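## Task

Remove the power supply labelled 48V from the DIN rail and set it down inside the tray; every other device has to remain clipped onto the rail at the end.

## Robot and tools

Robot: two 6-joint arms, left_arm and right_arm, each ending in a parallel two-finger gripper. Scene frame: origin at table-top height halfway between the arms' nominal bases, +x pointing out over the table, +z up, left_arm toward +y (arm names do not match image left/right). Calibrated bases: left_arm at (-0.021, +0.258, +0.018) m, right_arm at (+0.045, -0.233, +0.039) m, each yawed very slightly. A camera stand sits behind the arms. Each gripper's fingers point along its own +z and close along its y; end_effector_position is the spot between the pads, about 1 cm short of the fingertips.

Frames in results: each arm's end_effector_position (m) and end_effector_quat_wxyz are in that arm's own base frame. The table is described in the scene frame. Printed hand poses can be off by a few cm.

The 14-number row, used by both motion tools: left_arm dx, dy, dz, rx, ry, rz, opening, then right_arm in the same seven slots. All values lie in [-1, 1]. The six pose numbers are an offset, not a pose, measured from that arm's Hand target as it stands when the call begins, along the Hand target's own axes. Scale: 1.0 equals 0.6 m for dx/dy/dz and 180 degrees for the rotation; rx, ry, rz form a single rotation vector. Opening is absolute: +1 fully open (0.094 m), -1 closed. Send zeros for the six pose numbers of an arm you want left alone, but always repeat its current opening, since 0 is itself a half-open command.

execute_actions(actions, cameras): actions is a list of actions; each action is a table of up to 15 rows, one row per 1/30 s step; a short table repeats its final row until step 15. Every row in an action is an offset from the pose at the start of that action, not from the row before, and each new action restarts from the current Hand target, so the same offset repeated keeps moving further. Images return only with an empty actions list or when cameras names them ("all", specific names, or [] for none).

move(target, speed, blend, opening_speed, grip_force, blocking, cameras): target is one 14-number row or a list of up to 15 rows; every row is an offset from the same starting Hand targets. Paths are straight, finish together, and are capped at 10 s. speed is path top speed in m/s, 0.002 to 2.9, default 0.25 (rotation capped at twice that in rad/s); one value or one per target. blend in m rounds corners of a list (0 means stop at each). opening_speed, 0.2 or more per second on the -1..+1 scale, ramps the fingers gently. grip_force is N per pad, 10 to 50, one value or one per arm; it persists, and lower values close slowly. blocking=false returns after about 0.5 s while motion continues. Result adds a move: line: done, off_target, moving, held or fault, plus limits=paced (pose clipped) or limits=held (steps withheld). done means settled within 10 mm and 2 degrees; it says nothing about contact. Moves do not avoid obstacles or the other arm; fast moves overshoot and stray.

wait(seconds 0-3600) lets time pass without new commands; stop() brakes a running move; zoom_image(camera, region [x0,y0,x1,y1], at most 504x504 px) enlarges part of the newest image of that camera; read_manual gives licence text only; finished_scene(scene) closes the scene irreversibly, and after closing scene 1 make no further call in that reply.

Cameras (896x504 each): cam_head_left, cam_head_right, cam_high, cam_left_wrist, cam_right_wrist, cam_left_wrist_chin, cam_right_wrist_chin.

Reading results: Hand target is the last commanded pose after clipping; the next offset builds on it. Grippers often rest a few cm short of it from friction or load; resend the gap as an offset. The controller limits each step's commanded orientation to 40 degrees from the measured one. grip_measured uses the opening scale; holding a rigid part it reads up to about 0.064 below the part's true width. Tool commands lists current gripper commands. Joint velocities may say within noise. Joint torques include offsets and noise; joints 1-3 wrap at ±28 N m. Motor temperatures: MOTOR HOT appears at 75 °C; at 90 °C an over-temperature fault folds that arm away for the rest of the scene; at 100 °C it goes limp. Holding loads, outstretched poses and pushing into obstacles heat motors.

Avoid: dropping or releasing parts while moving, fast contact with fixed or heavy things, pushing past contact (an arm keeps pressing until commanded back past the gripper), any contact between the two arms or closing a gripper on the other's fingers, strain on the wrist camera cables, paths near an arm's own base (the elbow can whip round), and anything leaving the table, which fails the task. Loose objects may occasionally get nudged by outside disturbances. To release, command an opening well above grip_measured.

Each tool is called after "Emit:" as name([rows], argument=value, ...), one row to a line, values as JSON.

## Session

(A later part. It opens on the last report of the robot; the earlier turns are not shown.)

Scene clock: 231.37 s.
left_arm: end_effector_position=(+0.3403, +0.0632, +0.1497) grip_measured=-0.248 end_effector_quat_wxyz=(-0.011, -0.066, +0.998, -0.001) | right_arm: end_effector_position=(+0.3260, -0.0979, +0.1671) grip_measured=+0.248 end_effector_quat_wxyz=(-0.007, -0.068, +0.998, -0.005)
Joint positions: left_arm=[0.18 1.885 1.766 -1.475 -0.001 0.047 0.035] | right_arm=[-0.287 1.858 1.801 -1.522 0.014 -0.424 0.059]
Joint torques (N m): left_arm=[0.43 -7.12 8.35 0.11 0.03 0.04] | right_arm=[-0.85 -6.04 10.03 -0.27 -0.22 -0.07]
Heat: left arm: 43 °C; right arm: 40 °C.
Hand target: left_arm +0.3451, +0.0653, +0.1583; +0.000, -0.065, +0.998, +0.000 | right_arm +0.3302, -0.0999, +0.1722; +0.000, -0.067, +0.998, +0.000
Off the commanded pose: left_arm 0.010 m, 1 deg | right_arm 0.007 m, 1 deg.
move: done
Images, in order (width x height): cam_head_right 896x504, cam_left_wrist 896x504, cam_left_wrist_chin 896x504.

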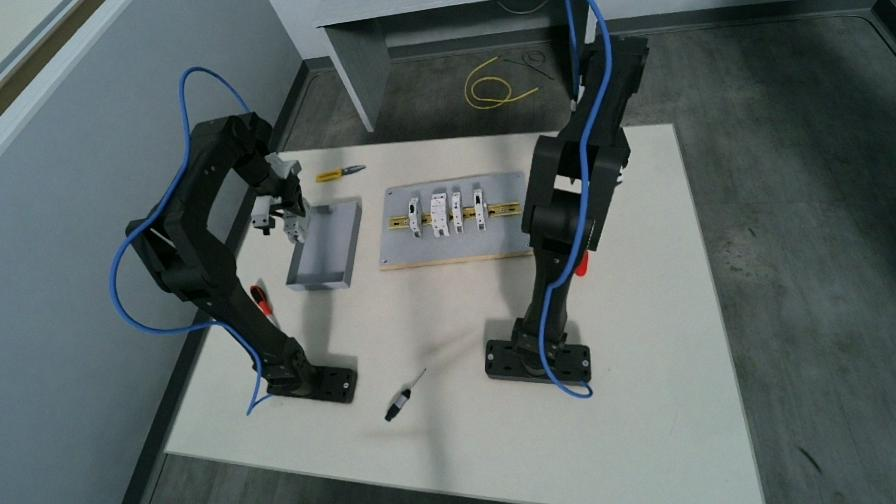

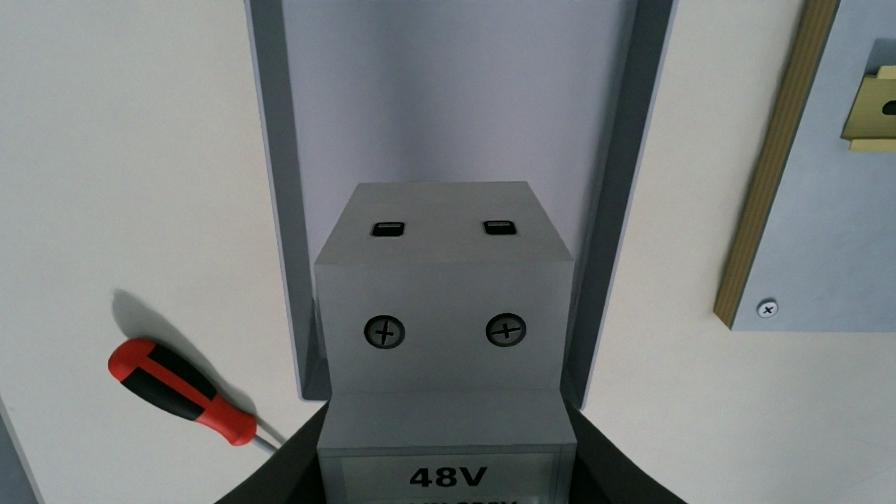

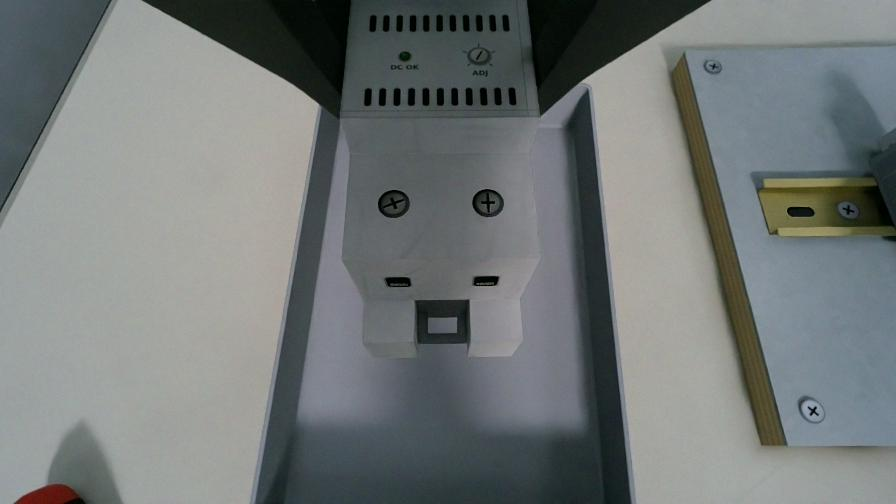

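Emit:
move(target=[0,0,0.185,0,0,0,-1,0,0,0,0,0,0,0.25], speed=0.12)

Emit:
move(target=[0,0,0.02,0,0,0,-1,0,0,0,0,0,0,0.25], speed=0.03)

Emit:
move(target=[0,0,0.015,0,0,0,-1,0,0,0,0,0,0,0.25], speed=0.02, cameras=["cam_left_wrist","cam_left_wrist_chin"])

Scene clock: 236.60 s.
left_arm: end_effector_position=(+0.3432, +0.0637, +0.0467) grip_measured=-0.248 end_effector_quat_wxyz=(-0.005, -0.066, +0.998, +0.000) | right_arm: end_effector_position=(+0.3260, -0.0979, +0.1671) grip_measured=+0.248 end_effector_quat_wxyz=(-0.007, -0.068, +0.998, -0.005)
Joint positions: left_arm=[0.18 1.917 1.397 -1.061 -0.001 0.048 0.035] | right_arm=[-0.287 1.858 1.801 -1.522 0.014 -0.424 0.059]
Joint torques (N m): left_arm=[0.31 -7.54 5.22 0.31 0.03 0.05] | right_arm=[-0.85 -6.05 10.04 -0.27 -0.22 -0.08]
Heat: left arm: 43 °C; right arm: 41 °C.
Hand target: left_arm +0.3452, +0.0653, +0.0473; +0.000, -0.065, +0.998, +0.000 | right_arm +0.3302, -0.0999, +0.1722; +0.000, -0.067, +0.998, +0.000
Off the commanded pose: left_arm 0.003 m, 1 deg | right_arm 0.007 m, 1 deg.
move: done

Scene clock: 237.67 s.
left_arm: end_effector_position=(+0.3430, +0.0637, +0.0352) grip_measured=-0.248 end_effector_quat_wxyz=(-0.005, -0.066, +0.998, +0.000) | right_arm: end_effector_position=(+0.3260, -0.0979, +0.1671) grip_measured=+0.248 end_effector_quat_wxyz=(-0.007, -0.068, +0.998, -0.005)
Joint positions: left_arm=[0.18 1.928 1.364 -1.017 -0.001 0.048 0.035] | right_arm=[-0.287 1.858 1.801 -1.522 0.014 -0.424 0.059]
Joint torques (N m): left_arm=[0.31 -7.45 5.24 0.3 0.03 0.05] | right_arm=[-0.85 -6.04 10.04 -0.27 -0.23 -0.08]
Heat: left arm: 43 °C; right arm: 41 °C.
Hand target: left_arm +0.3451, +0.0653, +0.0353; +0.000, -0.065, +0.998, +0.000 | right_arm +0.3302, -0.0999, +0.1722; +0.000, -0.067, +0.998, +0.000
Off the commanded pose: left_arm 0.003 m, 1 deg | right_arm 0.007 m, 1 deg.
move: done

Scene clock: 238.70 s.
left_arm: end_effector_position=(+0.3432, +0.0637, +0.0266) grip_measured=-0.248 end_effector_quat_wxyz=(-0.004, -0.066, +0.998, +0.000) | right_arm: end_effector_position=(+0.3260, -0.0979, +0.1671) grip_measured=+0.248 end_effector_quat_wxyz=(-0.007, -0.068, +0.998, -0.005)
Joint positions: left_arm=[0.18 1.939 1.343 -0.983 -0.001 0.048 0.035] | right_arm=[-0.287 1.858 1.801 -1.522 0.014 -0.424 0.059]
Joint torques (N m): left_arm=[0.32 -7.47 5.15 0.29 0.03 0.06] | right_arm=[-0.87 -6.04 10.03 -0.27 -0.22 -0.07]
Heat: left arm: 43 °C; right arm: 41 °C.
Hand target: left_arm +0.3453, +0.0653, +0.0264; +0.000, -0.065, +0.998, +0.000 | right_arm +0.3302, -0.0999, +0.1722; +0.000, -0.067, +0.998, +0.000
Off the commanded pose: left_arm 0.002 m, 1 deg | right_arm 0.007 m, 1 deg.
move: done

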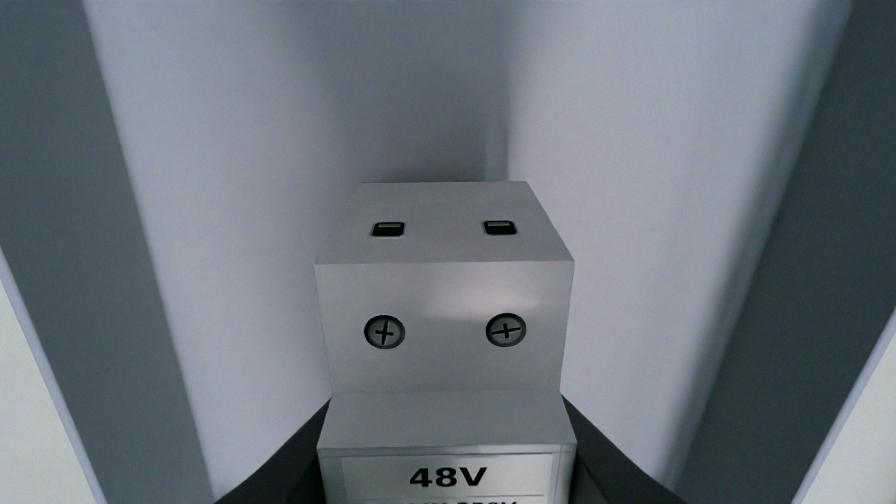

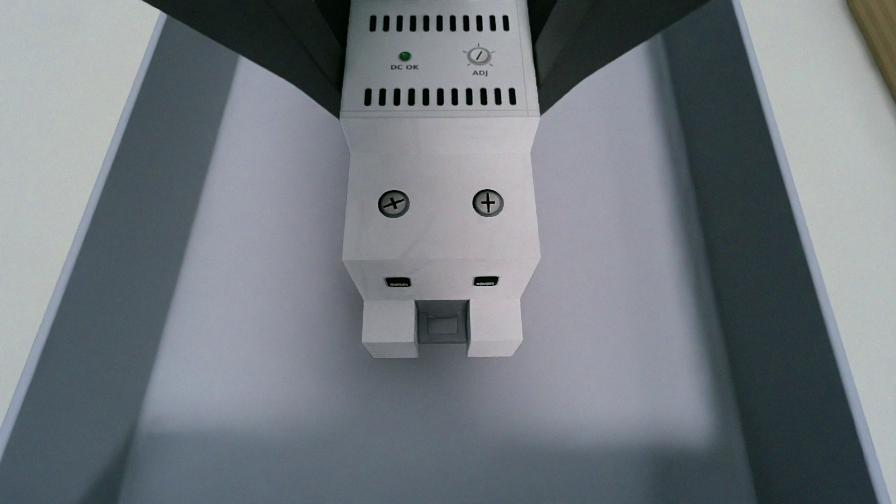

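Emit:
move(target=[0,0,0.015,0,0,0,-1,0,0,0,0,0,0,0.25], speed=0.02)

Emit:
move(target=[0,0,0.012,0,0,0,-1,0,0,0,0,0,0,0.25], speed=0.02, cameras=["cam_left_wrist"])

Scene clock: 241.43 s.
left_arm: end_effector_position=(+0.3436, +0.0638, +0.0195) grip_measured=-0.248 end_effector_quat_wxyz=(-0.003, -0.066, +0.998, +0.000) | right_arm: end_effector_position=(+0.3260, -0.0979, +0.1671) grip_measured=+0.248 end_effector_quat_wxyz=(-0.007, -0.068, +0.998, -0.005)
Joint positions: left_arm=[0.18 1.948 1.326 -0.956 -0.001 0.049 0.035] | right_arm=[-0.287 1.858 1.801 -1.522 0.014 -0.424 0.059]
Joint torques (N m): left_arm=[0.32 -7.35 4.85 0.37 0.02 0.05] | right_arm=[-0.87 -6.04 10.03 -0.27 -0.22 -0.08]
Heat: left arm: 43 °C; right arm: 41 °C.
Hand target: left_arm +0.3452, +0.0653, +0.0173; +0.000, -0.065, +0.998, +0.000 | right_arm +0.3302, -0.0999, +0.1722; +0.000, -0.067, +0.998, +0.000
Off the commanded pose: left_arm 0.003 m, 0 deg | right_arm 0.007 m, 1 deg.
move: done

Scene clock: 242.03 s.
left_arm: end_effector_position=(+0.3437, +0.0638, +0.0188) grip_measured=-0.248 end_effector_quat_wxyz=(-0.003, -0.066, +0.998, +0.000) | right_arm: end_effector_position=(+0.3260, -0.0979, +0.1671) grip_measured=+0.248 end_effector_quat_wxyz=(-0.007, -0.068, +0.998, -0.005)
Joint positions: left_arm=[0.18 1.948 1.323 -0.951 -0.001 0.049 0.035] | right_arm=[-0.287 1.858 1.801 -1.522 0.014 -0.424 0.059]
Joint torques (N m): left_arm=[0.31 -6.5 3.77 0.59 0.02 0.05] | right_arm=[-0.84 -6.05 10.04 -0.27 -0.22 -0.08]
Heat: left arm: 43 °C; right arm: 41 °C.
Hand target: left_arm +0.3452, +0.0653, +0.0101; +0.000, -0.065, +0.998, +0.000 | right_arm +0.3302, -0.0999, +0.1722; +0.000, -0.067, +0.998, +0.000
Off the commanded pose: left_arm 0.009 m, 0 deg | right_arm 0.007 m, 1 deg.
move: done

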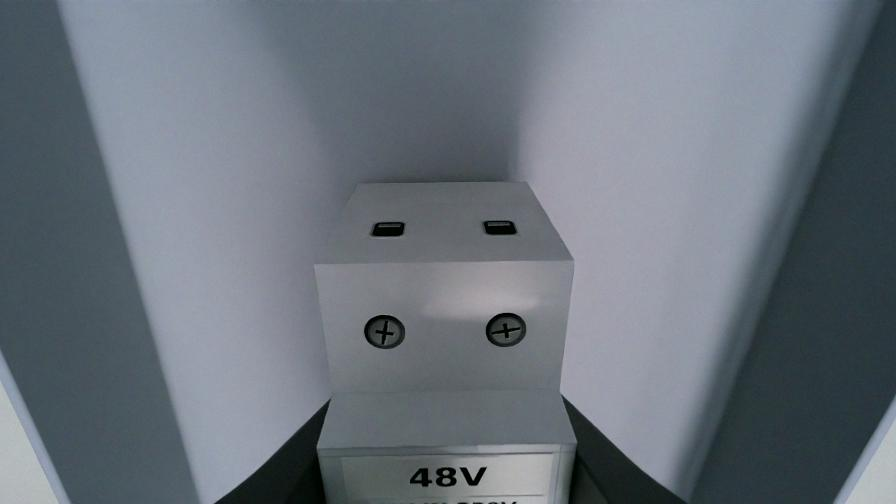

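Contact. Release and rise.

Emit:
move([
  [0,0,-0.003,0,0,0,0.15,0,0,0,0,0,0,0.25],
  [0,0,-0.25,0,0,0,0.15,0,0,0,0,0,0,0.25],
], speed=0.12, opening_speed=0.5, cameras=["cam_left_wrist","cam_high"])

Emit:
zoom_image(camera="cam_high", region=[340, 200, 560, 400])

Scene clock: 249.20 s.
left_arm: end_effector_position=(+0.3415, +0.0635, +0.1476) grip_measured=+0.148 end_effector_quat_wxyz=(-0.017, -0.066, +0.998, -0.001) | right_arm: end_effector_position=(+0.3260, -0.0979, +0.1671) grip_measured=+0.248 end_effector_quat_wxyz=(-0.007, -0.068, +0.998, -0.005)
Joint positions: left_arm=[0.18 1.901 1.779 -1.483 -0.001 0.049 0.054] | right_arm=[-0.287 1.858 1.801 -1.522 0.014 -0.424 0.059]
Joint torques (N m): left_arm=[0.29 -8.38 7.97 0.1 0.03 0.04] | right_arm=[-0.87 -6.04 10.03 -0.27 -0.21 -0.08]
Heat: left arm: 43 °C; right arm: 41 °C.
Hand target: left_arm +0.3451, +0.0652, +0.1601; +0.000, -0.065, +0.998, +0.000 | right_arm +0.3302, -0.0999, +0.1722; +0.000, -0.067, +0.998, +0.000
Off the commanded pose: left_arm 0.013 m, 2 deg | right_arm 0.007 m, 1 deg.
move: off_target (left_arm)
Images, in order (width x height): cam_high 896x504, cam_left_wrist 896x504.

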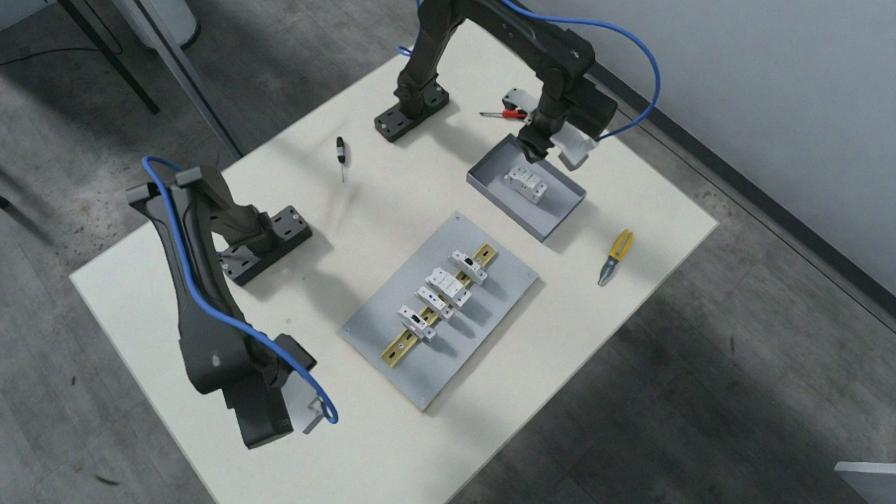

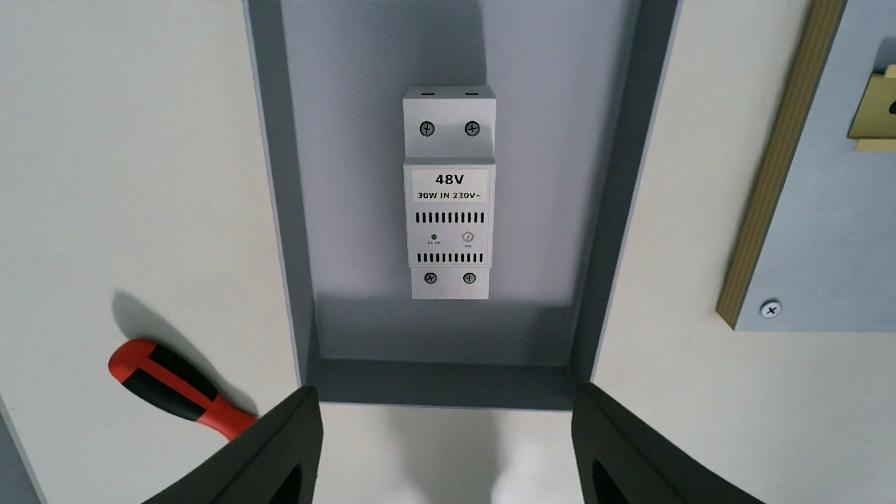

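Scaled by 2.291 from the camera's image (finer frame: 1280x720).

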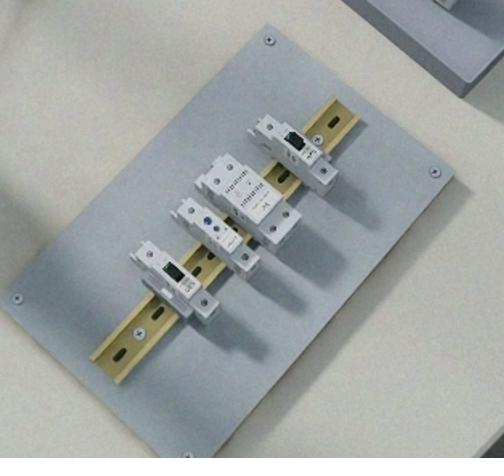

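Emit:
finished_scene(scene=3)

The scene is finished: the task was done.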